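# Move the alphabetically first lettered box into the door tote

## Task

Find the box in this office whose top letter is earliest in the alphabet. Put that box, and no other object, into the tote near the door so that no part of it sticks out past the tote's rim. The robot must not tip over or be left leaning, or the task fails.

## Robot and tools

ROBOT. The robot is a simulated Hello Robot Stretch 3. It has a two-wheel differential base, a mast carrying a lift, and one telescoping arm that reaches out to the robot's right side. The arm cannot move forward, so you drive the base to shift the gripper forward or back. The base is 0.33 m long and 0.34 m wide with a rounded back. It pivots about the point midway between the drive wheels, which is 0.05 m behind the front edge. With the arm fully in and the wrist folded, the robot sweeps a circle of radius 0.28 m when it turns. An unfolded, level wrist reaches beyond that circle. Loose objects may occasionally get nudged by something else.

FRAMES. Base frame: origin on the floor between the drive wheels, x forward, y left, z up, in metres. hand_pose is reported in this frame at the point where closed fingertips meet. With all wrist joints at 0, that frame's x points up, y points back along the arm toward the mast, and z points to the robot's rear. The odometry frame is where the base frame was when the scene began. base_odometry only integrates wheel rotation, so wheel slip looks like travel. Heading is in radians, left positive, between -3.142 and 3.142.

TOOL move. One call holds at most one action. An action contains base, joints or both, plus optional speeds, pace or contact_limits; or it contains servos alone. A move with no action just reports state and images.
- base: exactly one key. translate_m is a straight drive, an offset in metres from where the base last measured itself, forward positive, range -3 to 3. rotate_rad is an on-the-spot turn, an offset in radians, left positive, range -6.4 to 6.4. No sideways motion.
- joints: one object naming any joints, each value an absolute target. lift_m 0 to 1.1 m; arm_m 0 to 0.52 m extension; wrist_yaw_rad -1.345 to 4.42 (0 along the arm, positive swings toward the front); wrist_pitch_rad -1.57 to 0.451 (0 level, negative tips fingers down); wrist_roll_rad -2.911 to 2.918 (0 fingers side by side); gripper_m -0.089 to 0.179 (larger is wider; actual fingertip gap is roughly 0.007 m smaller when nearly shut, 0.025 m smaller when fully open); head_pan_rad -3.953 to 1.73 (0 forward, positive left, -1.57 faces along the arm); head_tilt_rad -1.53 to 0.419 (negative down).
- pace: "default" or "max". speeds: per-motion top speed by key, not above the max. Default/max: translate 0.12/0.30 m/s, rotate 0.76/1.90 rad/s, lift 0.11/0.15 m/s, arm 0.14/0.40 m/s. The base is slowed to 0.10 m/s and 0.63 rad/s unless lift_m < 0.30, arm_m < 0.03 and wrist_yaw_rad > 2.54.
- contact_limits: put beside the matching command only. arm_m, translate_m, rotate_rad take a motor_effort percentage 1 to 100 (arm negative when retracting); the motion halts with contact_stop when reached. lift_m takes {"down": n, "up": n}, 1 to 100, force beyond free motion; below about 12 it may trip with no contact. Base moves have no contact stop unless you give one.
- servos "reboot" re-enables servos that shut off.
- cameras: head_camera, nav_camera, wrist_camera or all; [] for none. blocking false returns fast while the robot keeps moving.
An unknown key makes a call invalid; an out-of-range value is refused, and a refusal or an unrequested stop cancels the rest of that reply's move, wait and finished_scene calls.

OTHER TOOLS. wait(seconds 0 to 10) lets time pass and returns state. stop brakes all running motions; braked joints may keep pressing on contact. zoom_image takes camera and region [x0, y0, x1, y1] in pixels, up to 504 by 504. finished_scene(scene) ends the scene irreversibly; the goal must hold with the robot idle.

RESULTS. move reads done or the worst status. Statuses: moving, done, off_target (resting short of target, possibly still pushing), stopped, contact_stop (that joint goes slack), time_out, torque_fault (joint limp until reboot). on_its_own lists things the robot did unasked; its held at value is a target, not a reading. motor_effort is percent, positive toward larger values, peak in brackets; wheels positive means pushing forward; wrist pitch maxes near 45, roll near 72. lidar_m: 12 sectors of 30 degrees, first straight ahead then counter-clockwise (4th left, 7th behind, 10th right), seen at 0.17 m height; - means nothing or too close; misses glass and thin legs. wrist_depth_mm and head_depth_mm are 7x7 median depths in mm. turned_by_imu beats turned_by_wheels when they disagree by over 0.15 rad. base_tilt gives forward/right lean in degrees. head_camera images arrive rotated (turn clockwise to fix), nav_camera the opposite way.

GRIPPING. Command gripper_m below the object's width to hold, at least 0.05 above it (or fully open) to release. Readings do not confirm a grasp. Resend to regrip after the stall guard loosens.

AVOID. Before folding the wrist to yaw 3.0 or unfolding it, put lift_m between 0.32 and 0.95, pitch -0.4, roll about 0; folded, the lift can go to 0.25. With yaw below -0.4 keep pitch at -0.5 or lower. Pushing into something rigid with the gripper higher than about 0.45 m, or driving while the gripper is snagged, can tip the robot; back off if base_tilt rises. Wrist and head have no contact stop and fault after sustained strain. Avoid drops, releasing moving objects, slams and hard pushes. While you think, the simulation keeps running.

Each tool is called after "Emit:" as name(argument=value, ...) on one line, values as JSON.

## Session

Emit:
move()

Scene clock: 0.00 s.
base_odometry: x=+0.000 y=+0.000 heading=+0.000
turned_by_wheels: +0.000
turned_by_imu: +0.000
base_tilt: forward=+1.0 right=-0.1
lidar_m: 0.80 1.67 1.61 1.34 1.00 0.97 1.01 1.40 1.53 1.06 0.79 0.77
head_depth_mm: 723 721 721 719 718 715 717 / 769 768 768 764 764 763 762 / 821 821 819 818 816 815 815 / 884 878 876 874 879 872 871 / 948 944 944 942 942 938 935 / 2044 2152 2141 2178 2210 2205 2170 / 1930 1918 1938 1945 1954 1974 1973
base_status: not commanded
joint_positions: lift_m=+0.444 arm_m=+0.002 wrist_yaw_rad=+3.097 wrist_pitch_rad=-0.467 wrist_roll_rad=+0.000 gripper_m=+0.037 head_pan_rad=+0.000 head_tilt_rad=-0.002
joint_status: not commanded
measured_speeds: all 0
motor_effort: left_wheel=-0.3 right_wheel=+1.7 lift_m=+27.5 arm_m=-9.1 wrist_yaw_rad=+0.9 wrist_pitch_rad=+2.5 wrist_roll_rad=+0.7 gripper_m=-0.2 head_pan_rad=+0.6 head_tilt_rad=+6.0
hand_pose: x=-0.0114 y=+0.0710 z=+0.4454 quat_wxyz=(+0.179, +0.691, +0.148, +0.684) (m; base frame)
wrist_depth_mm: - - 146 - - - - / - - 158 - - - - / - - 172 - - - - / - 920 190 - - - - / 809 785 204 798 813 819 789 / 676 667 128 638 654 695 687 / 581 593 283 580 571 592 588
pictures: head_camera (sideways), nav_camera (sideways), wrist_camera
Images, in order (width x height): head_camera 896x504, nav_camera 672x504, wrist_camera 644x364.

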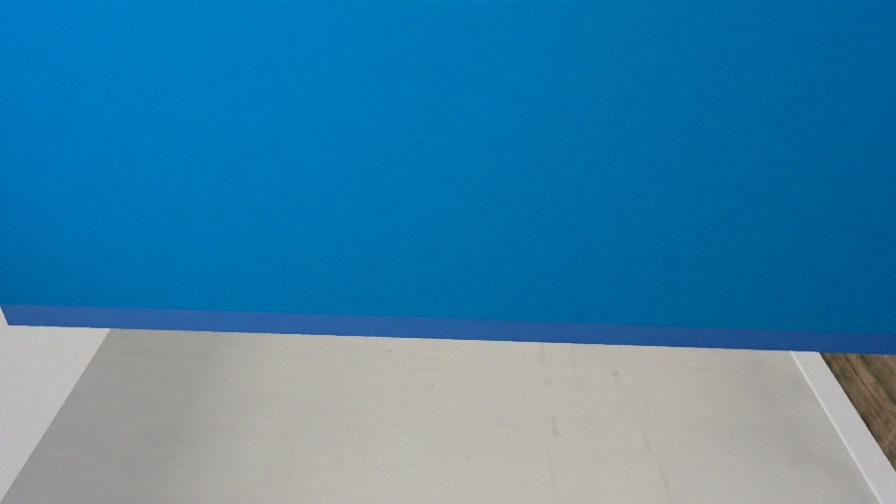

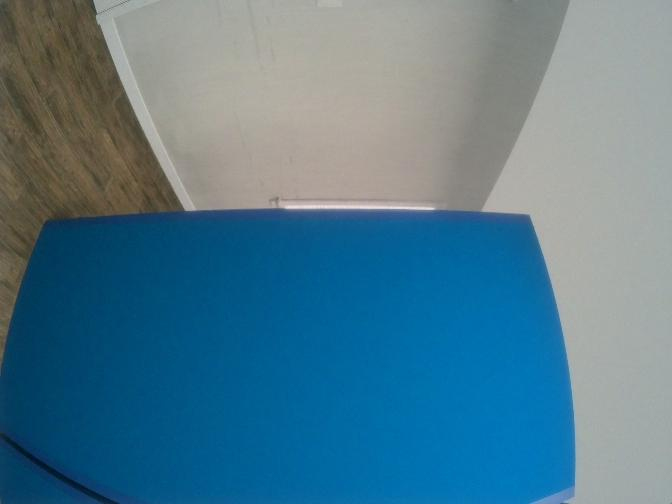

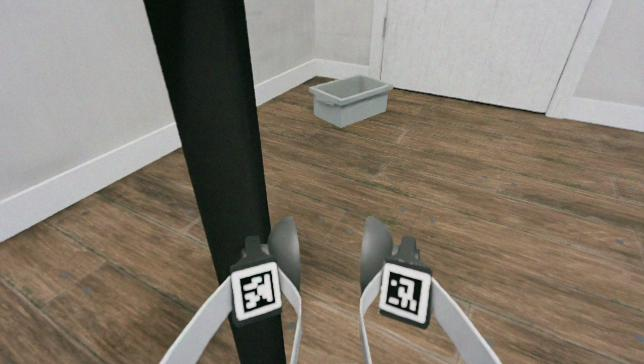

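Emit:
move(joints={"head_pan_rad": 1.5, "head_tilt_rad": -0.5}, pace="max", cameras=["head_camera", "nav_camera"])

Emit:
move(joints={"head_pan_rad": 0.3, "head_tilt_rad": -0.6}, pace="max", cameras=["head_camera", "nav_camera"])

Emit:
move(joints={"head_pan_rad": -0.9, "head_tilt_rad": -0.6}, pace="max", cameras=["head_camera", "nav_camera"])

Emit:
move(joints={"head_pan_rad": -2.1, "head_tilt_rad": -0.6}, pace="max", cameras=["head_camera", "nav_camera"])

Emit:
move(joints={"head_pan_rad": -3.3, "head_tilt_rad": -0.6}, pace="max", cameras=["head_camera", "nav_camera"])

Scene clock: 9.57 s.
move: done
base_odometry: x=+0.000 y=+0.000 heading=+0.000
turned_by_wheels: +0.000
turned_by_imu: +0.001
base_tilt: forward=+0.9 right=-0.1
lidar_m: 0.80 1.68 1.61 1.34 1.00 0.97 1.01 1.40 1.53 1.06 0.79 0.76
head_depth_mm: 1385 1485 1592 1718 1866 1613 1349 / 1461 1562 1687 1822 1943 1605 1336 / 1551 1684 1818 1986 2018 1599 1341 / 1536 1674 1821 2028 1966 1600 1341 / 1349 1444 1573 1704 1833 1597 1334 / 1203 1280 1372 1480 1614 1594 1341 / 1074 1149 1221 1300 1399 1486 1370
base_status: not commanded
joint_positions: lift_m=+0.444 arm_m=+0.002 wrist_yaw_rad=+3.097 wrist_pitch_rad=-0.467 wrist_roll_rad=+0.000 gripper_m=+0.037 head_pan_rad=+1.533 head_tilt_rad=-0.499
joint_status: all done
measured_speeds: all 0
motor_effort: left_wheel=-0.4(0.6) right_wheel=+2.4(2.6) lift_m=+29.9(30.2) arm_m=-20.3(20.5) wrist_yaw_rad=+0.8(1.2) wrist_pitch_rad=+2.5(2.7) wrist_roll_rad=+0.8(0.9) gripper_m=-0.3(1.0) head_pan_rad=-1.3(4.9) head_tilt_rad=-3.1(6.2)
hand_pose: x=-0.0114 y=+0.0710 z=+0.4454 quat_wxyz=(+0.179, +0.691, +0.148, +0.684) (m; base frame)
wrist_depth_mm: - - 146 - - - - / - - 158 - - - - / - - 172 - - - - / - 973 189 - - - - / 796 800 205 804 810 815 795 / 671 689 127 638 654 685 677 / 577 600 283 590 572 591 593
pictures: head_camera (sideways), nav_camera (sideways)
Images, in order (width x height): head_camera 896x504, nav_camera 672x504.

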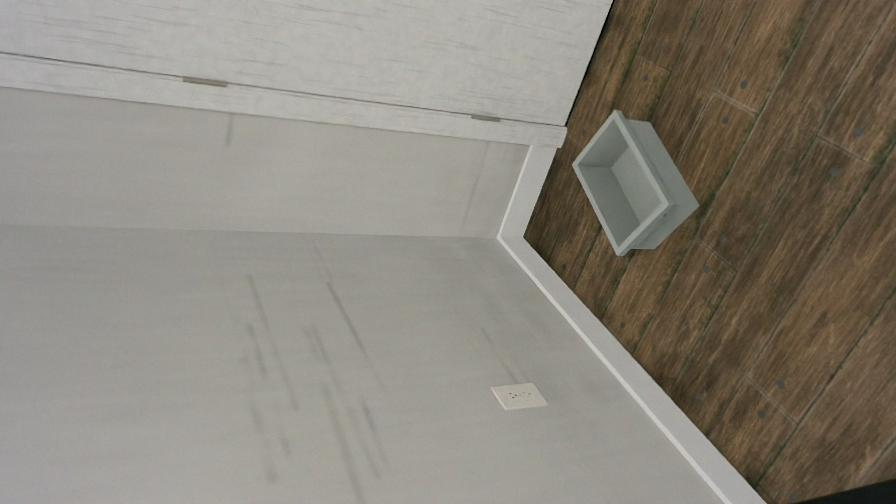

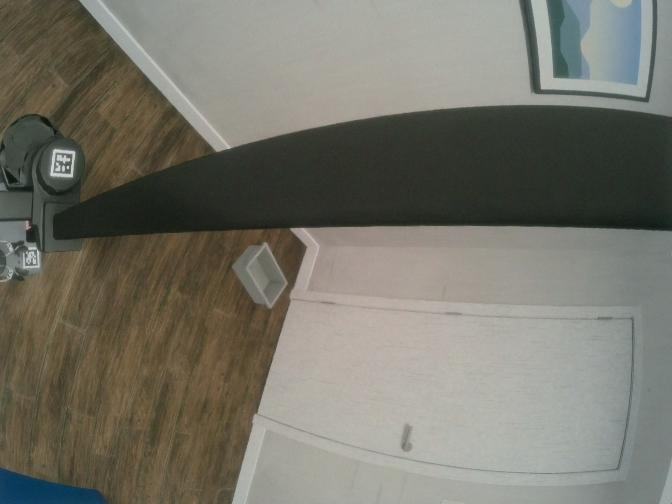

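Scene clock: 10.57 s.
move: done
base_odometry: x=+0.000 y=+0.000 heading=+0.000
turned_by_wheels: +0.000
turned_by_imu: +0.000
base_tilt: forward=+0.9 right=+0.0
lidar_m: 0.80 1.68 1.61 1.34 1.00 0.97 1.01 1.40 1.53 1.06 0.79 0.76
head_depth_mm: 767 826 884 959 1052 1163 1242 / 1982 917 987 1081 1199 1336 1265 / 1901 2158 2420 2221 1722 1446 1257 / 1789 1965 2198 2225 1783 1468 1266 / 1685 1817 2010 2161 1774 1468 1258 / 1553 1706 1836 2038 1778 1472 1265 / 1471 1596 1726 1922 1763 1480 1257
base_status: not commanded
joint_positions: lift_m=+0.444 arm_m=+0.002 wrist_yaw_rad=+3.097 wrist_pitch_rad=-0.467 wrist_roll_rad=+0.000 gripper_m=+0.037 head_pan_rad=+0.290 head_tilt_rad=-0.601
joint_status: all done
measured_speeds: all 0
motor_effort: left_wheel=-0.4(0.6) right_wheel=+2.0(2.7) lift_m=+30.4(30.8) arm_m=-20.3(20.7) wrist_yaw_rad=+1.0(1.4) wrist_pitch_rad=+2.5(2.8) wrist_roll_rad=+0.8(1.0) gripper_m=-0.1(1.2) head_pan_rad=-2.0(5.3) head_tilt_rad=-2.7(4.9)
hand_pose: x=-0.0114 y=+0.0710 z=+0.4454 quat_wxyz=(+0.179, +0.691, +0.148, +0.684) (m; base frame)
wrist_depth_mm: - - 146 - - - - / - - 158 - - - - / - - 172 - - - - / - 949 189 - - - - / 794 791 205 792 805 815 798 / 662 668 127 638 664 672 675 / 583 608 283 574 573 593 594
pictures: head_camera (sideways), nav_camera (sideways)
Images, in order (width x height): head_camera 896x504, nav_camera 672x504.

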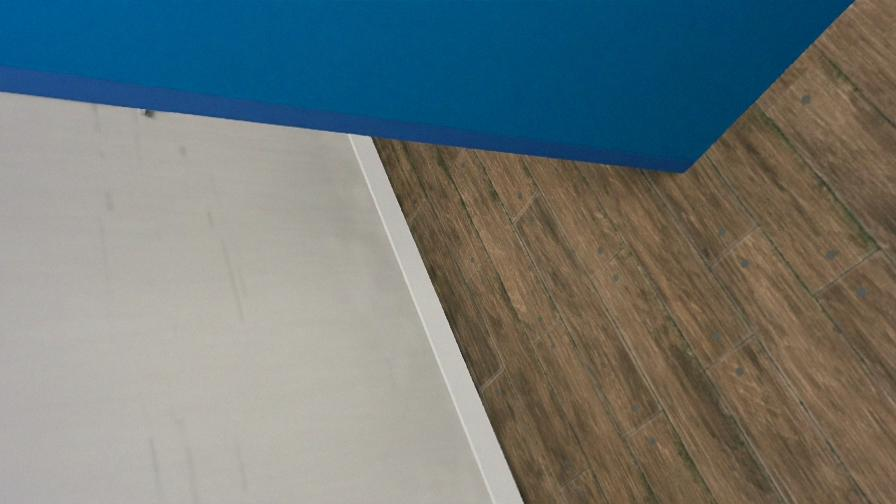

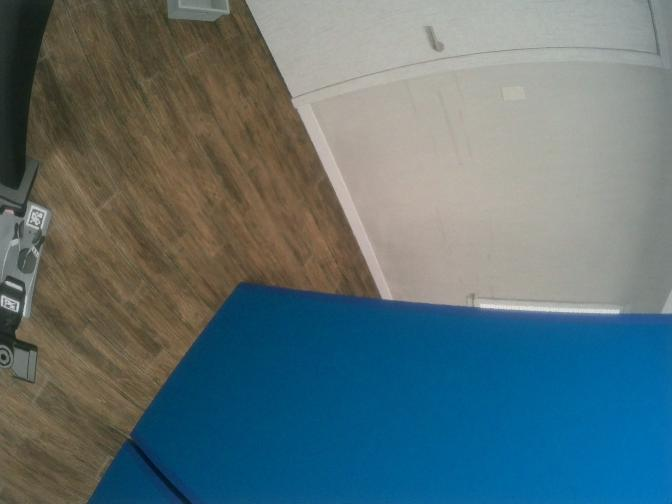

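Scene clock: 11.53 s.
move: done
base_odometry: x=+0.000 y=+0.000 heading=+0.000
turned_by_wheels: +0.000
turned_by_imu: +0.000
base_tilt: forward=+0.9 right=-0.1
lidar_m: 0.80 1.68 1.60 1.34 1.00 0.97 1.01 1.40 1.53 1.06 0.79 0.77
head_depth_mm: 735 820 921 1062 1246 1417 1266 / 708 786 883 1010 1184 1378 1271 / 689 761 850 977 1114 1327 1265 / 675 744 832 939 1080 1266 1258 / 645 711 791 892 1021 1185 1263 / 628 690 759 856 971 1127 1242 / 610 665 737 826 932 1071 1204
base_status: not commanded
joint_positions: lift_m=+0.444 arm_m=+0.002 wrist_yaw_rad=+3.097 wrist_pitch_rad=-0.467 wrist_roll_rad=+0.000 gripper_m=+0.037 head_pan_rad=-0.934 head_tilt_rad=-0.601
joint_status: all done
measured_speeds: all 0
motor_effort: left_wheel=-0.5(0.6) right_wheel=+2.5(2.8) lift_m=+30.2(30.9) arm_m=-19.8(20.4) wrist_yaw_rad=+0.6(1.2) wrist_pitch_rad=+2.5(2.8) wrist_roll_rad=+0.7(1.1) gripper_m=-0.1(1.0) head_pan_rad=+0.5(4.9) head_tilt_rad=-2.3(5.3)
hand_pose: x=-0.0114 y=+0.0710 z=+0.4454 quat_wxyz=(+0.179, +0.691, +0.148, +0.684) (m; base frame)
wrist_depth_mm: - - 146 - - - - / - - 158 - - - - / - - 173 - - - - / - 954 190 - - - - / 799 802 205 796 816 790 807 / 681 670 128 640 653 676 675 / 587 608 282 580 573 583 588
pictures: head_camera (sideways), nav_camera (sideways)
Images, in order (width x height): head_camera 896x504, nav_camera 672x504.

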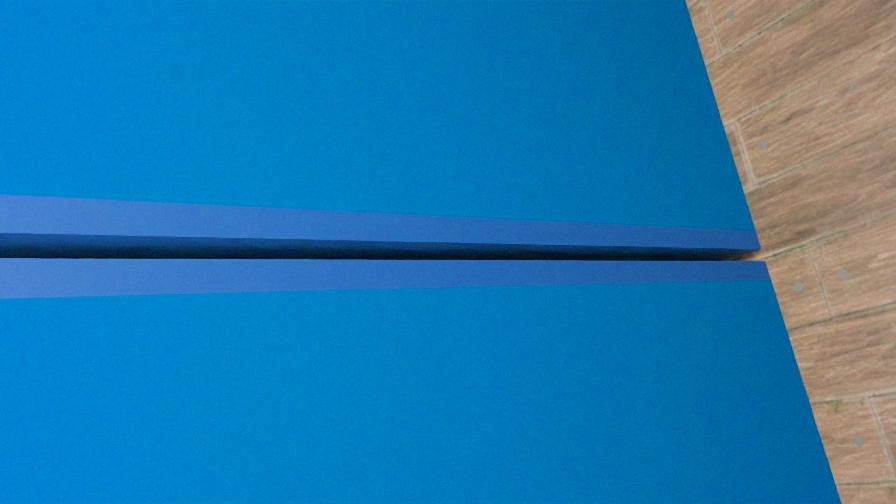

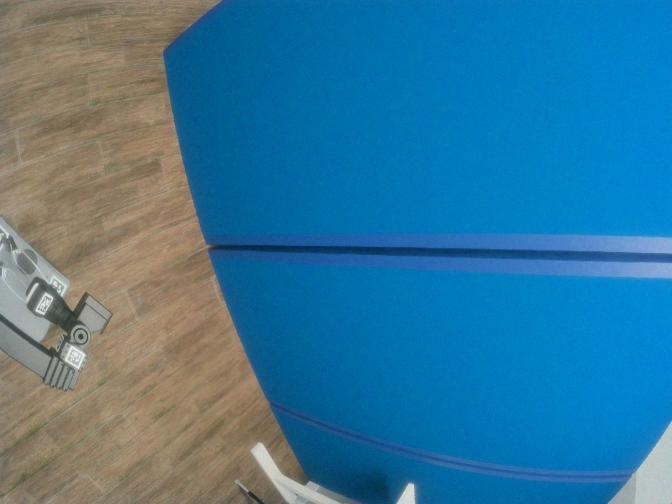

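Scene clock: 12.50 s.
move: done
base_odometry: x=+0.000 y=+0.000 heading=+0.000
turned_by_wheels: +0.000
turned_by_imu: +0.000
base_tilt: forward=+1.0 right=-0.1
lidar_m: 0.80 1.68 1.60 1.34 1.00 0.97 1.01 1.40 1.53 1.06 0.79 0.77
head_depth_mm: 1819 1515 2242 2250 1788 1478 1265 / 1827 1586 2256 2280 1789 1476 1258 / 1841 1553 2280 2254 1770 1495 1253 / 1850 1549 2183 2160 1767 1471 1269 / 1856 1551 1830 2094 1800 1481 1262 / 1863 1672 2261 2106 1776 1453 1263 / 1870 1683 2075 2085 1763 1469 1264
base_status: not commanded
joint_positions: lift_m=+0.444 arm_m=+0.002 wrist_yaw_rad=+3.097 wrist_pitch_rad=-0.467 wrist_roll_rad=+0.000 gripper_m=+0.037 head_pan_rad=-2.143 head_tilt_rad=-0.601
joint_status: all done
measured_speeds: all 0
motor_effort: left_wheel=-0.4(0.6) right_wheel=+2.2(2.6) lift_m=+30.4(30.7) arm_m=-19.5(20.5) wrist_yaw_rad=+0.6(1.2) wrist_pitch_rad=+2.5(2.7) wrist_roll_rad=+0.8(1.1) gripper_m=+0.2(1.2) head_pan_rad=+2.3(4.4) head_tilt_rad=-2.1(3.6)
hand_pose: x=-0.0114 y=+0.0710 z=+0.4454 quat_wxyz=(+0.179, +0.691, +0.148, +0.684) (m; base frame)
wrist_depth_mm: - - 146 - - - - / - - 158 - - - - / - - 172 - - - - / - 940 190 - - - - / 821 798 203 815 816 790 816 / 674 680 128 633 658 677 670 / 590 599 284 578 573 582 584
pictures: head_camera (sideways), nav_camera (sideways)
Images, in order (width x height): head_camera 896x504, nav_camera 672x504.

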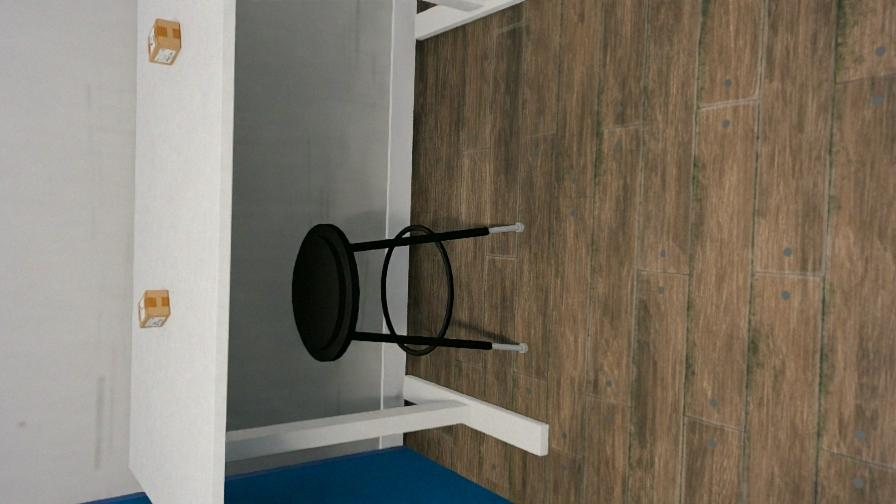

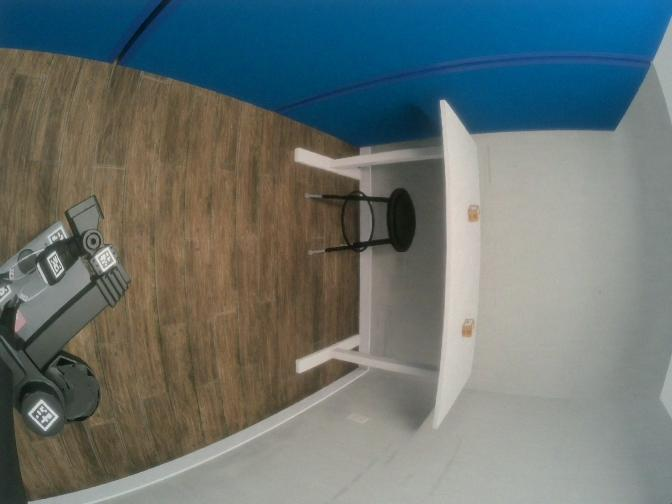

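Scene clock: 13.47 s.
move: done
base_odometry: x=+0.000 y=+0.000 heading=+0.000
turned_by_wheels: +0.000
turned_by_imu: +0.000
base_tilt: forward=+1.1 right=-0.1
lidar_m: 0.80 1.68 1.60 1.34 1.00 0.97 1.01 1.40 1.53 1.06 0.79 0.76
head_depth_mm: 800 869 949 1049 1187 1354 1266 / 827 903 994 1114 1256 1407 1267 / 860 944 1038 1163 1334 1431 1258 / 892 980 1098 1239 1419 1472 1262 / 923 1029 1148 1306 1512 1487 1262 / 962 1078 1204 1384 1612 1468 1264 / 1009 1124 1280 1478 1677 1480 1258
base_status: not commanded
joint_positions: lift_m=+0.444 arm_m=+0.002 wrist_yaw_rad=+3.097 wrist_pitch_rad=-0.467 wrist_roll_rad=+0.000 gripper_m=+0.037 head_pan_rad=-3.347 head_tilt_rad=-0.601
joint_status: all done
measured_speeds: all 0
motor_effort: left_wheel=-0.4(0.6) right_wheel=+2.3(2.7) lift_m=+30.2(30.7) arm_m=-19.4(20.1) wrist_yaw_rad=+1.1(1.1) wrist_pitch_rad=+2.3(2.8) wrist_roll_rad=+1.1(1.1) gripper_m=+0.6(1.0) head_pan_rad=+2.2(4.4) head_tilt_rad=-1.5(4.4)
hand_pose: x=-0.0114 y=+0.0710 z=+0.4454 quat_wxyz=(+0.179, +0.691, +0.148, +0.684) (m; base frame)
wrist_depth_mm: - - 146 - - - - / - - 158 - - - - / - - 173 - - - - / - 958 189 - - - - / 805 789 205 811 810 800 801 / 680 692 128 636 651 669 675 / 586 612 281 584 584 589 582
pictures: head_camera (sideways), nav_camera (sideways)
Images, in order (width x height): head_camera 896x504, nav_camera 672x504.

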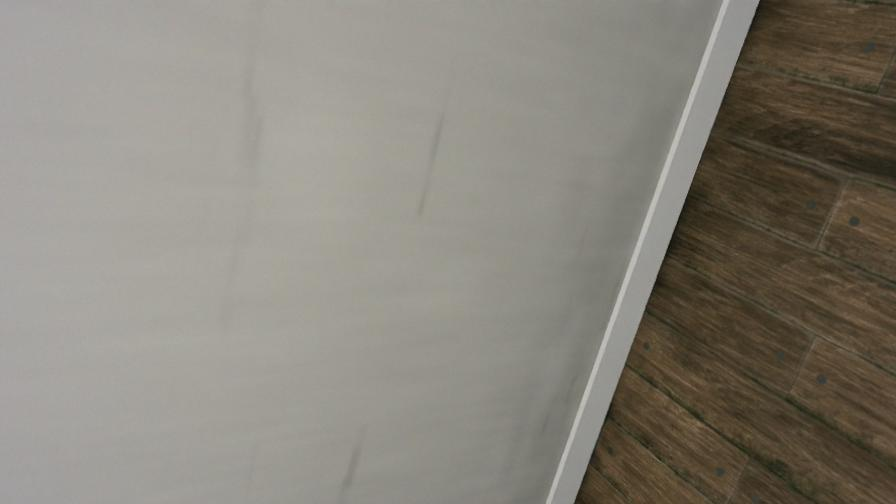

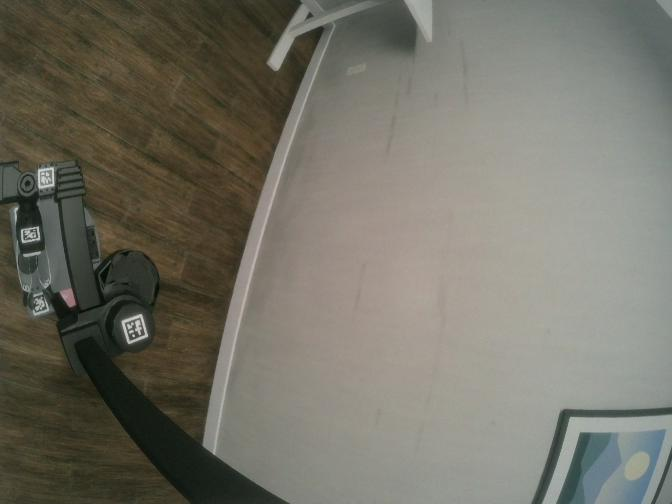

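Emit:
move(joints={"head_pan_rad": -2.15, "head_tilt_rad": -0.3}, cameras=["head_camera", "nav_camera"])

Emit:
zoom_image(camera="head_camera", region=[280, 0, 420, 100])

Emit:
zoom_image(camera="head_camera", region=[280, 260, 420, 360])

Scene clock: 58.87 s.
move: done
base_odometry: x=+0.000 y=+0.000 heading=+0.000
turned_by_wheels: +0.000
turned_by_imu: +0.001
base_tilt: forward=+1.1 right=-0.1
lidar_m: 0.80 1.67 1.60 1.34 1.00 0.97 1.01 1.40 1.53 1.06 0.79 0.77
head_depth_mm: 1851 1941 2040 1678 2300 2025 1595 / 1857 1941 2035 1811 2326 2014 1594 / 1870 1973 2046 1812 2320 2002 1581 / 1864 1967 2077 1787 1861 1929 1581 / 1900 1982 2090 1760 2295 1913 1577 / 1879 1985 2075 1774 2303 1907 1572 / 1893 1980 2071 1810 2174 1957 1562
base_status: not commanded
joint_positions: lift_m=+0.444 arm_m=+0.002 wrist_yaw_rad=+3.097 wrist_pitch_rad=-0.467 wrist_roll_rad=+0.000 gripper_m=+0.037 head_pan_rad=-2.123 head_tilt_rad=-0.298
joint_status: all done
measured_speeds: all 0
motor_effort: left_wheel=-0.5(0.6) right_wheel=+2.1(2.6) lift_m=+30.0(30.3) arm_m=-18.3(18.7) wrist_yaw_rad=+0.7(1.2) wrist_pitch_rad=+2.7(2.8) wrist_roll_rad=+0.6(1.1) gripper_m=+0.3(0.9) head_pan_rad=-0.1(5.4) head_tilt_rad=+3.1(5.7)
hand_pose: x=-0.0114 y=+0.0710 z=+0.4454 quat_wxyz=(+0.179, +0.691, +0.148, +0.684) (m; base frame)
wrist_depth_mm: - - 146 - - - - / - - 158 - - - - / - - 172 - - - - / - 906 190 - - - - / 805 787 205 807 814 795 804 / 678 673 128 634 646 669 667 / 577 595 282 588 566 587 581
pictures: head_camera (sideways), nav_camera (sideways)
Images, in order (width x height): head_camera 896x504, nav_camera 672x504.

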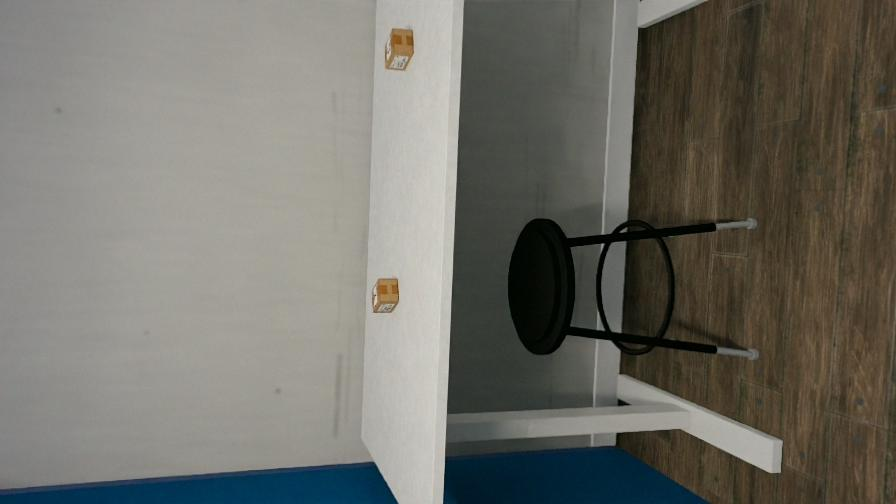

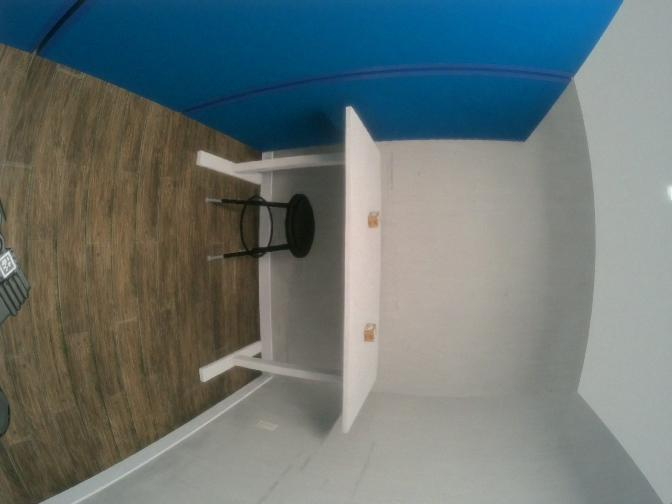

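Scaled by 3.600 from the camera's 896x504 image, which has a finer 1280x720 frame.

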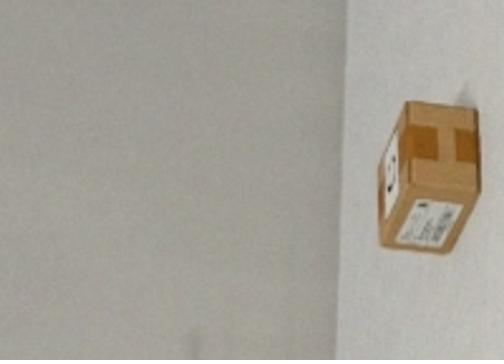

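Scaled by 3.600 from the camera's 896x504 image, which has a finer 1280x720 frame.

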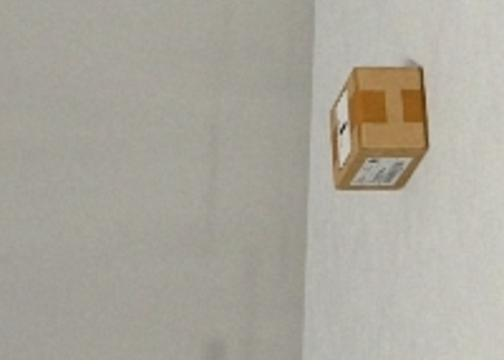

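Emit:
move(joints={"lift_m": 0.28, "head_pan_rad": 0.0, "head_tilt_rad": -0.4}, base={"rotate_rad": 0.832}, cameras=["nav_camera"])

Emit:
move(base={"translate_m": 1.1}, pace="max", contact_limits={"translate_m": 40}, cameras=["nav_camera"])

Scene clock: 101.80 s.
move: done
base_odometry: x=+0.000 y=+0.000 heading=+0.831
turned_by_wheels: +0.831
turned_by_imu: +0.829
base_tilt: forward=+0.9 right=-0.3
lidar_m: 1.61 1.61 1.08 0.97 0.97 1.16 1.53 1.39 0.86 0.76 0.77 0.92
head_depth_mm: 1450 1552 1660 1805 1977 1778 1452 / 1426 1532 1647 1800 1936 1764 1438 / 1423 1514 1635 1764 1898 1758 1443 / 1373 1457 1597 1710 1874 1779 1429 / 1353 1461 1556 1682 1838 1742 1432 / 1347 1440 1533 1664 1798 1733 1438 / 1329 1420 1522 1640 1787 1744 1435
base_status: done
joint_positions: lift_m=+0.280 arm_m=+0.002 wrist_yaw_rad=+3.097 wrist_pitch_rad=-0.468 wrist_roll_rad=+0.000 gripper_m=+0.037 head_pan_rad=+0.016 head_tilt_rad=-0.400
joint_status: all done
measured_speeds: translate_m=+0.000 rotate_rad=+0.000 lift_m=+0.000 arm_m=+0.000 wrist_yaw_rad=+0.000 wrist_pitch_rad=+0.000 wrist_roll_rad=+0.000 head_pan_rad=-0.024 head_tilt_rad=+0.000
motor_effort: left_wheel=-11.1(15.3) right_wheel=+11.7(13.4) lift_m=+20.8(26.8) arm_m=-20.2(20.5) wrist_yaw_rad=+1.2(1.5) wrist_pitch_rad=+2.5(2.9) wrist_roll_rad=+0.7(1.1) gripper_m=-0.4(1.5) head_pan_rad=-3.8(4.9) head_tilt_rad=-2.1(4.8)
hand_pose: x=-0.0114 y=+0.0709 z=+0.2816 quat_wxyz=(+0.180, +0.691, +0.149, +0.684) (m; base frame)
wrist_depth_mm: - - 143 - - - - / - - 156 - - - - / 845 852 173 909 908 915 904 / 708 691 189 702 706 706 702 / 581 580 205 570 579 570 573 / 490 485 127 280 470 488 488 / 267 266 252 261 268 420 420
pictures: nav_camera (sideways)
Images, in order (width x height): nav_camera 672x504.

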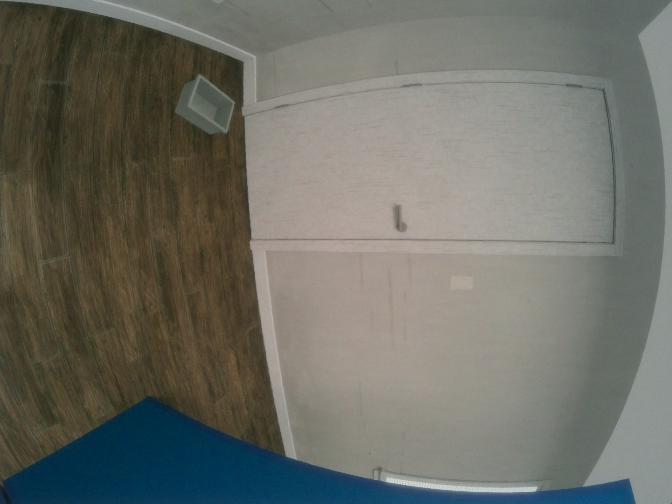

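Scene clock: 106.83 s.
move: done
base_odometry: x=+0.741 y=+0.813 heading=+0.831
turned_by_wheels: +0.000
turned_by_imu: +0.000
base_tilt: forward=+1.0 right=-0.2
lidar_m: 0.52 0.54 0.65 1.18 1.19 1.42 2.57 1.00 0.68 0.92 1.01 0.62
head_depth_mm: 464 496 537 581 635 705 784 / 458 488 524 574 625 690 766 / 453 484 520 564 614 679 748 / 446 477 513 555 605 662 736 / 420 446 480 517 562 620 682 / 413 442 473 515 559 613 681 / 414 443 472 511 553 604 665
base_status: done
joint_positions: lift_m=+0.280 arm_m=+0.002 wrist_yaw_rad=+3.097 wrist_pitch_rad=-0.468 wrist_roll_rad=+0.000 gripper_m=+0.037 head_pan_rad=+0.000 head_tilt_rad=-0.401
joint_status: not commanded
measured_speeds: all 0
motor_effort: left_wheel=+0.7(12.4) right_wheel=+5.7(20.3) lift_m=+27.4(30.5) arm_m=-18.6(20.6) wrist_yaw_rad=+1.1(1.5) wrist_pitch_rad=+2.7(3.0) wrist_roll_rad=+0.9(1.0) gripper_m=-0.4(1.4) head_pan_rad=-3.1(4.6) head_tilt_rad=-0.3(2.7)
contact_limits: translate_m 40 (maximum 100)
hand_pose: x=-0.0114 y=+0.0709 z=+0.2816 quat_wxyz=(+0.180, +0.691, +0.149, +0.684) (m; base frame)
wrist_depth_mm: - - 146 - - - - / - - 158 - - - - / 907 871 172 808 894 726 - / 700 697 190 702 707 671 543 / 578 575 205 575 573 575 536 / 489 483 128 284 474 488 485 / 266 268 251 260 268 425 419
pictures: nav_camera (sideways)
Images, in order (width x height): nav_camera 672x504.

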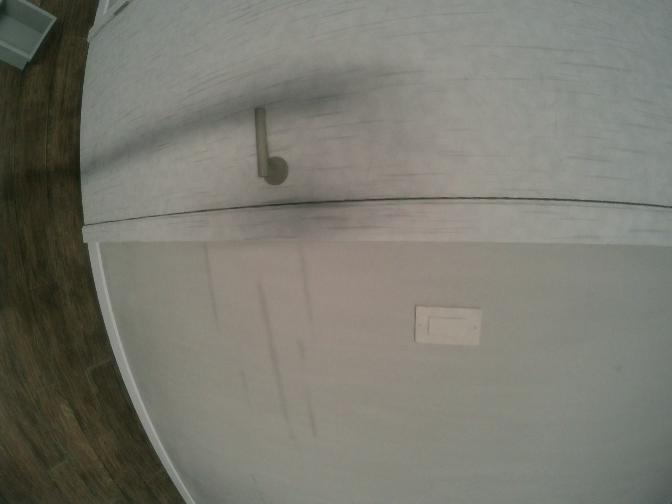

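Emit:
move(joints={"head_pan_rad": -1.7, "head_tilt_rad": -0.3}, pace="max", cameras=["head_camera", "nav_camera"])

Scene clock: 115.57 s.
move: done
base_odometry: x=+0.741 y=+0.813 heading=+0.831
turned_by_wheels: +0.000
turned_by_imu: +0.001
base_tilt: forward=+1.0 right=-0.2
lidar_m: 0.52 0.54 0.64 1.18 1.19 1.42 2.59 1.00 0.68 0.92 1.01 0.62
head_depth_mm: 624 634 649 662 691 732 787 / 738 753 774 795 819 840 869 / 903 930 967 991 1032 1072 1106 / 3372 3465 3726 3869 2682 1974 1568 / 3229 3367 3520 3656 2677 1984 1563 / 3085 3274 3454 3626 2647 1966 1558 / 3012 3148 3389 3522 2648 1978 1551
base_status: not commanded
joint_positions: lift_m=+0.280 arm_m=+0.002 wrist_yaw_rad=+3.097 wrist_pitch_rad=-0.468 wrist_roll_rad=+0.000 gripper_m=+0.037 head_pan_rad=-1.741 head_tilt_rad=-0.302
joint_status: all done
measured_speeds: all 0
motor_effort: left_wheel=+0.8(1.0) right_wheel=+5.6(6.0) lift_m=+21.0(21.0) arm_m=-16.7(17.6) wrist_yaw_rad=+1.1(1.3) wrist_pitch_rad=+2.6(2.9) wrist_roll_rad=+0.8(1.1) gripper_m=-0.8(1.5) head_pan_rad=+1.5(5.8) head_tilt_rad=+4.4(7.8)
contact_limits: translate_m 40 (maximum 100)
hand_pose: x=-0.0114 y=+0.0709 z=+0.2816 quat_wxyz=(+0.180, +0.691, +0.149, +0.684) (m; base frame)
wrist_depth_mm: - - 147 - - - - / - - 158 - - - - / 907 846 171 822 916 720 - / 706 696 189 703 709 679 545 / 571 577 206 576 580 559 539 / 487 491 128 281 477 480 490 / 266 267 253 261 268 426 421
pictures: head_camera (sideways), nav_camera (sideways)
Images, in order (width x height): head_camera 896x504, nav_camera 672x504.

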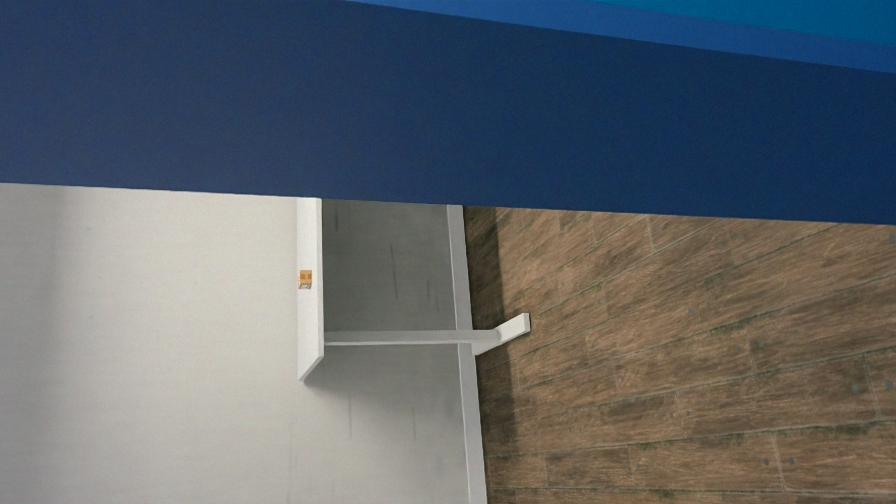

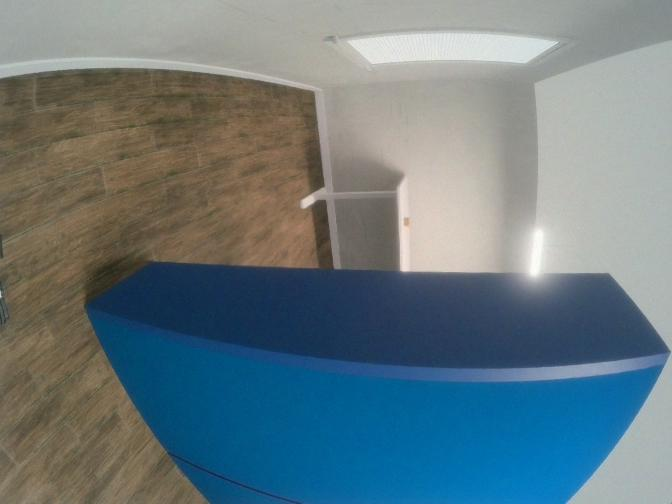

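Emit:
zoom_image(camera="head_camera", region=[270, 240, 350, 320])

Scaled by 6.300 from the camera's 896x504 image, which has a finer 1280x720 frame.

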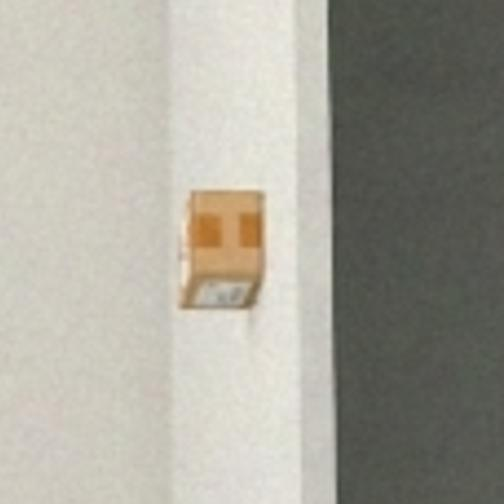

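Emit:
move(base={"rotate_rad": -1.39}, joints={"head_pan_rad": 0.0, "head_tilt_rad": -0.4}, pace="max", cameras=["head_camera", "nav_camera"])

Scene clock: 141.40 s.
move: done
base_odometry: x=+0.741 y=+0.813 heading=-0.558
turned_by_wheels: -1.390
turned_by_imu: -1.383
base_tilt: forward=+1.2 right=-0.1
lidar_m: 2.21 0.79 0.58 0.53 0.56 0.76 1.19 1.22 1.67 2.19 0.78 0.68
head_depth_mm: 3046 3213 3465 3329 2298 1781 1449 / 3101 3225 3434 3248 2307 1788 1451 / 3059 3280 3502 3282 2320 1778 1437 / 3113 3346 3549 3257 2297 1766 1439 / 2970 3036 3194 3002 2287 1762 1432 / 1891 1941 1997 2066 2084 1740 1426 / 1413 1449 1474 1501 1548 1572 1424
base_status: done
joint_positions: lift_m=+0.280 arm_m=+0.002 wrist_yaw_rad=+3.097 wrist_pitch_rad=-0.468 wrist_roll_rad=+0.000 gripper_m=+0.037 head_pan_rad=+0.016 head_tilt_rad=-0.398
joint_status: all done
measured_speeds: translate_m=+0.000 rotate_rad=+0.000 lift_m=+0.000 arm_m=+0.000 wrist_yaw_rad=+0.000 wrist_pitch_rad=+0.000 wrist_roll_rad=+0.000 head_pan_rad=-0.024 head_tilt_rad=+0.000
motor_effort: left_wheel=+9.9(17.2) right_wheel=-8.3(15.4) lift_m=+22.8(23.0) arm_m=-19.9(20.5) wrist_yaw_rad=+0.5(1.2) wrist_pitch_rad=+2.8(3.0) wrist_roll_rad=+0.8(1.0) gripper_m=-0.4(1.1) head_pan_rad=-2.9(5.0) head_tilt_rad=-2.1(5.0)
hand_pose: x=-0.0114 y=+0.0709 z=+0.2816 quat_wxyz=(+0.180, +0.691, +0.149, +0.684) (m; base frame)
wrist_depth_mm: - - 143 514 - - - / - - 155 562 - - - / - - 171 621 - - - / 643 670 189 671 683 660 679 / 578 578 204 580 575 572 568 / 488 483 127 282 478 488 481 / 265 266 253 261 265 422 422
pictures: head_camera (sideways), nav_camera (sideways)
Images, in order (width x height): head_camera 896x504, nav_camera 672x504.

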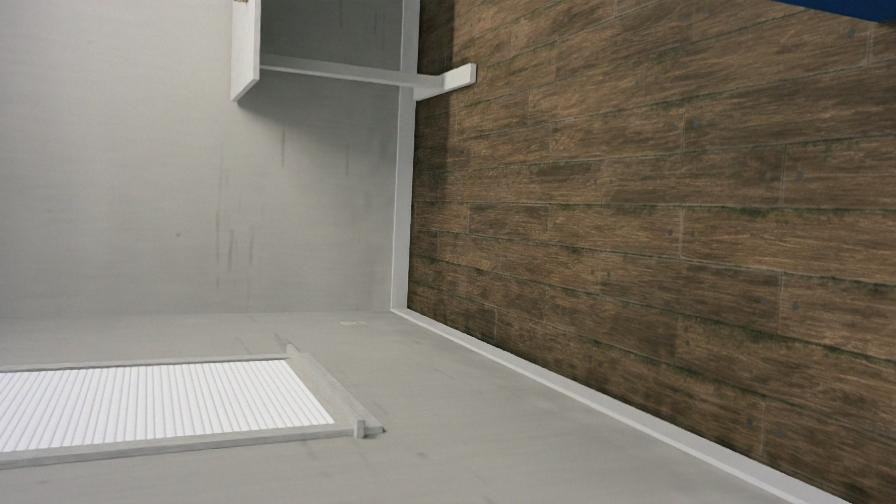

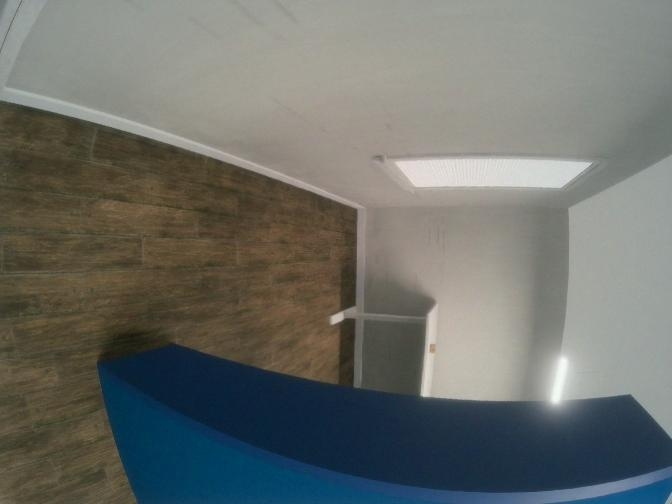

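Emit:
move(base={"translate_m": 1.4}, joints={"head_pan_rad": -0.8, "head_tilt_rad": -0.3}, pace="max", contact_limits={"translate_m": 40}, cameras=["head_camera", "nav_camera"])

Scene clock: 163.20 s.
move: done
base_odometry: x=+1.929 y=+0.071 heading=-0.558
turned_by_wheels: +0.000
turned_by_imu: -0.001
base_tilt: forward=+1.0 right=-0.1
lidar_m: 2.18 0.81 0.59 0.57 0.59 0.80 2.07 0.57 0.55 2.24 2.49 1.82
head_depth_mm: 3151 3343 3508 3560 2767 2002 1601 / 3156 3307 3516 3772 2722 2005 1591 / 2828 3003 3115 3480 2676 1988 1569 / 2624 2744 2776 3011 2718 1994 1563 / 2408 2531 2547 2808 2694 1982 1568 / 2212 2300 2358 2539 2602 1978 1561 / 2062 2187 2209 2368 2457 1966 1574
base_status: done
joint_positions: lift_m=+0.280 arm_m=+0.002 wrist_yaw_rad=+3.097 wrist_pitch_rad=-0.468 wrist_roll_rad=+0.000 gripper_m=+0.037 head_pan_rad=-0.800 head_tilt_rad=-0.299
joint_status: all done
measured_speeds: all 0
motor_effort: left_wheel=+9.6(21.0) right_wheel=-5.5(7.4) lift_m=+27.3(30.7) arm_m=-11.1(17.5) wrist_yaw_rad=+0.5(1.3) wrist_pitch_rad=+2.5(3.1) wrist_roll_rad=+0.8(1.2) gripper_m=+0.0(1.3) head_pan_rad=+3.3(4.4) head_tilt_rad=+2.9(5.6)
contact_limits: translate_m 40 (maximum 100)
hand_pose: x=-0.0114 y=+0.0709 z=+0.2816 quat_wxyz=(+0.180, +0.691, +0.149, +0.684) (m; base frame)
wrist_depth_mm: - - 143 - - - - / - - 155 - - - - / - - 171 - - - - / 672 665 188 670 671 670 676 / 577 575 204 573 575 572 580 / 488 481 128 282 478 484 490 / 268 266 252 259 266 421 422
pictures: head_camera (sideways), nav_camera (sideways)
Images, in order (width x height): head_camera 896x504, nav_camera 672x504.

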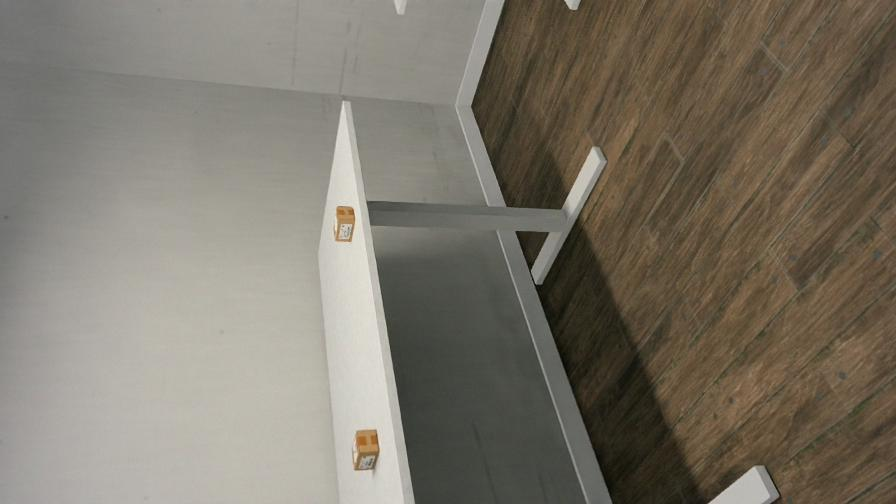

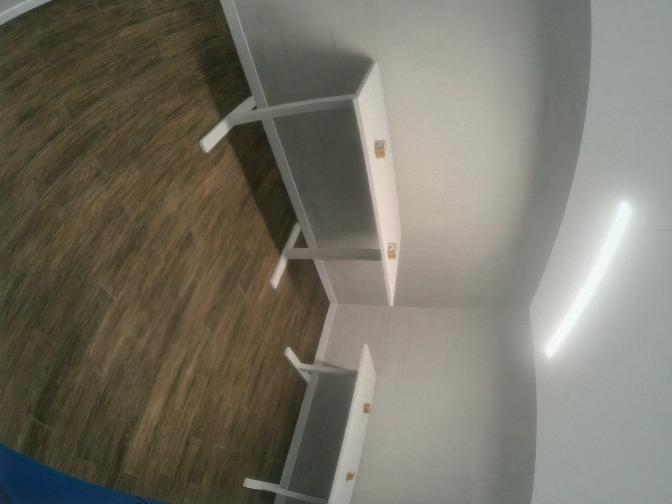

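Emit:
zoom_image(camera="head_camera", region=[300, 180, 380, 260])

Emit:
zoom_image(camera="head_camera", region=[325, 410, 405, 490])

Scaled by 6.300 from the camera's 896x504 image, which has a finer 1280x720 frame.

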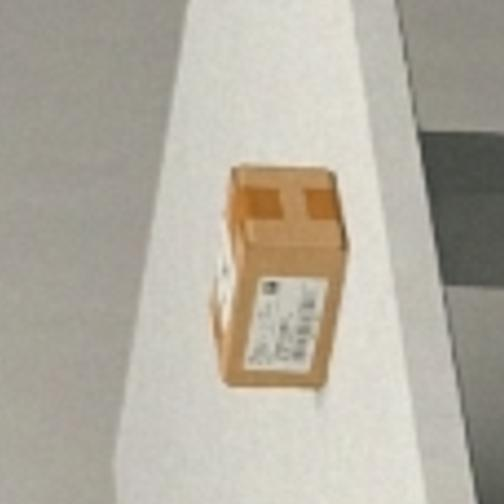

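Scaled by 6.300 from the camera's 896x504 image, which has a finer 1280x720 frame.

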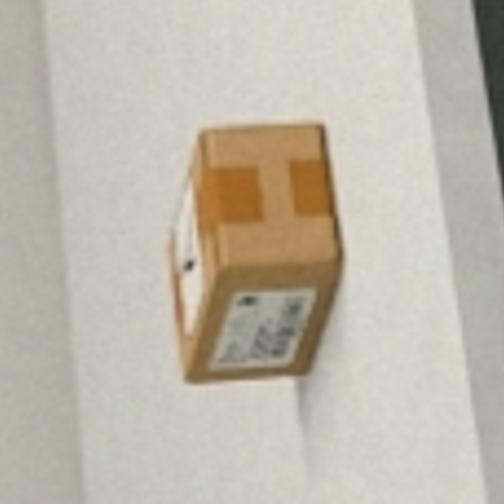

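Emit:
move(base={"rotate_rad": -0.55}, pace="max", cameras=[])

Emit:
move(base={"translate_m": 0.95}, joints={"head_pan_rad": -0.2, "head_tilt_rad": -0.35}, pace="max", contact_limits={"translate_m": 40}, cameras=["head_camera"])

Scene clock: 182.63 s.
move: done
base_odometry: x=+1.929 y=+0.071 heading=-1.107
turned_by_wheels: -0.550
turned_by_imu: -0.547
base_tilt: forward=+1.1 right=-0.3
lidar_m: 1.82 2.18 0.83 0.59 0.57 0.58 0.78 1.91 0.58 0.55 1.36 2.52
head_depth_mm: 2699 2844 2934 3139 2754 2012 1596 / 2759 2910 3004 3258 2752 2001 1575 / 2810 3008 3152 3355 2699 1989 1563 / 2953 3040 3222 3409 2698 1963 1567 / 3037 3124 3299 3469 2699 1978 1556 / 3047 3258 3501 3604 2670 1959 1552 / 3133 3406 3482 3661 2702 1938 1568
base_status: done
joint_positions: lift_m=+0.280 arm_m=+0.002 wrist_yaw_rad=+3.097 wrist_pitch_rad=-0.468 wrist_roll_rad=+0.000 gripper_m=+0.037 head_pan_rad=-0.800 head_tilt_rad=-0.299
joint_status: not commanded
measured_speeds: all 0
motor_effort: left_wheel=+9.5(17.0) right_wheel=-7.8(15.5) lift_m=+22.2(22.2) arm_m=-9.3(9.8) wrist_yaw_rad=+0.4(1.2) wrist_pitch_rad=+2.4(3.0) wrist_roll_rad=+0.8(1.0) gripper_m=-0.1(1.0) head_pan_rad=+2.2(3.9) head_tilt_rad=+2.2(3.5)
hand_pose: x=-0.0114 y=+0.0709 z=+0.2816 quat_wxyz=(+0.180, +0.691, +0.149, +0.684) (m; base frame)
wrist_depth_mm: - - 143 - - - - / - - 156 - - - - / - - 170 - 842 904 883 / - - 189 702 715 710 698 / 534 575 205 577 569 585 569 / 481 486 127 282 471 488 483 / 265 266 252 262 268 419 423
pictures: none
No camera images: "cameras" was empty.

Scene clock: 187.17 s.
move: done
base_odometry: x=+2.354 y=-0.778 heading=-1.107
turned_by_wheels: +0.000
turned_by_imu: +0.000
base_tilt: forward=+1.0 right=-0.3
lidar_m: 1.45 0.93 1.42 1.11 1.07 1.09 1.46 1.19 1.42 2.08 2.26 1.60
head_depth_mm: 1988 2155 2253 1199 2502 1892 1511 / 1832 1942 1996 1152 1806 1823 1510 / 1659 1796 1810 1012 2210 1881 1503 / 1543 1642 1682 1006 2022 1857 1492 / 1430 1521 1582 996 1841 1848 1496 / 1342 1412 1486 993 774 1765 1502 / 1265 1314 1385 991 698 1674 1477
base_status: done
joint_positions: lift_m=+0.280 arm_m=+0.002 wrist_yaw_rad=+3.097 wrist_pitch_rad=-0.468 wrist_roll_rad=+0.000 gripper_m=+0.037 head_pan_rad=-0.199 head_tilt_rad=-0.350
joint_status: all done
measured_speeds: all 0
motor_effort: left_wheel=+10.0(17.8) right_wheel=-5.3(10.6) lift_m=+27.3(27.5) arm_m=-18.4(18.5) wrist_yaw_rad=+0.2(1.5) wrist_pitch_rad=+2.6(3.0) wrist_roll_rad=+1.0(1.2) gripper_m=+0.3(1.2) head_pan_rad=-3.2(5.8) head_tilt_rad=-1.7(3.1)
contact_limits: translate_m 40 (maximum 100)
hand_pose: x=-0.0114 y=+0.0709 z=+0.2816 quat_wxyz=(+0.180, +0.691, +0.149, +0.684) (m; base frame)
wrist_depth_mm: - - 146 - - - - / - - 158 - - - - / 862 865 172 896 917 892 917 / 703 708 190 707 705 715 703 / 575 580 204 579 577 572 563 / 485 492 128 281 467 483 484 / 266 266 251 259 270 423 418
pictures: head_camera (sideways)
Images, in order (width x height): head_camera 896x504.

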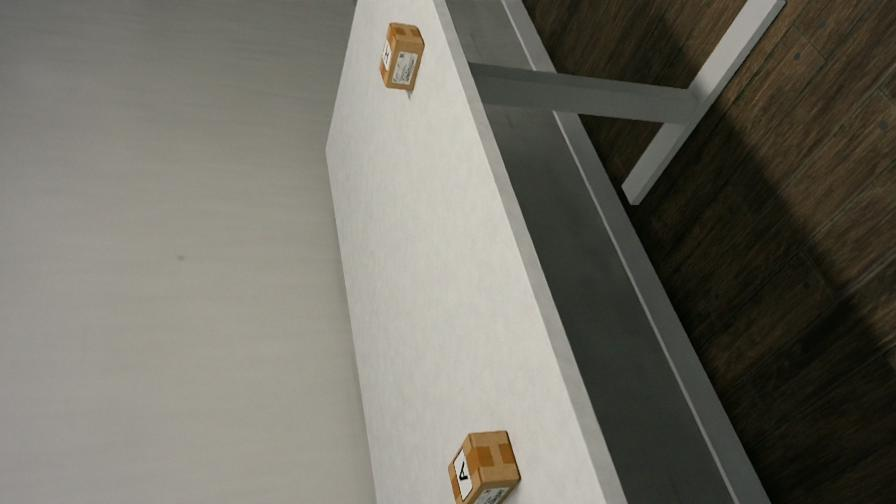

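Emit:
zoom_image(camera="head_camera", region=[360, 10, 440, 100])

Emit:
zoom_image(camera="head_camera", region=[430, 414, 540, 504])

Scaled by 5.600 from the camera's 896x504 image, which has a finer 1280x720 frame.

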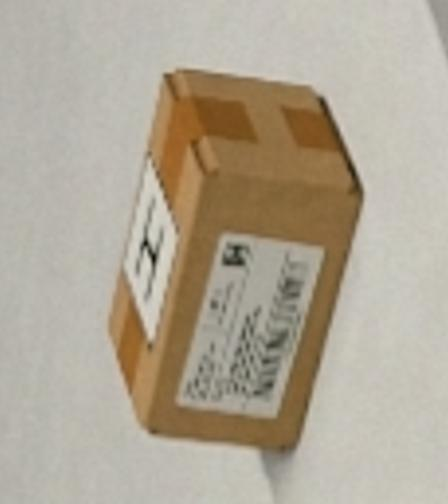

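Scaled by 4.582 from the camera's 896x504 image, which has a finer 1280x720 frame.

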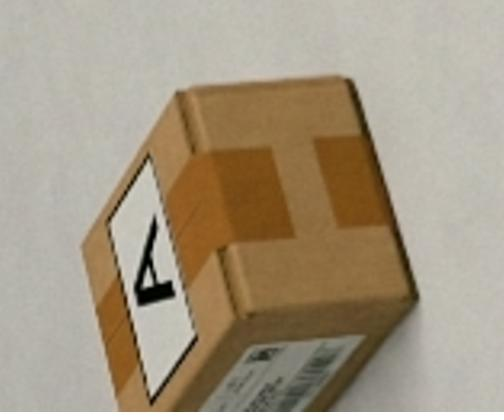

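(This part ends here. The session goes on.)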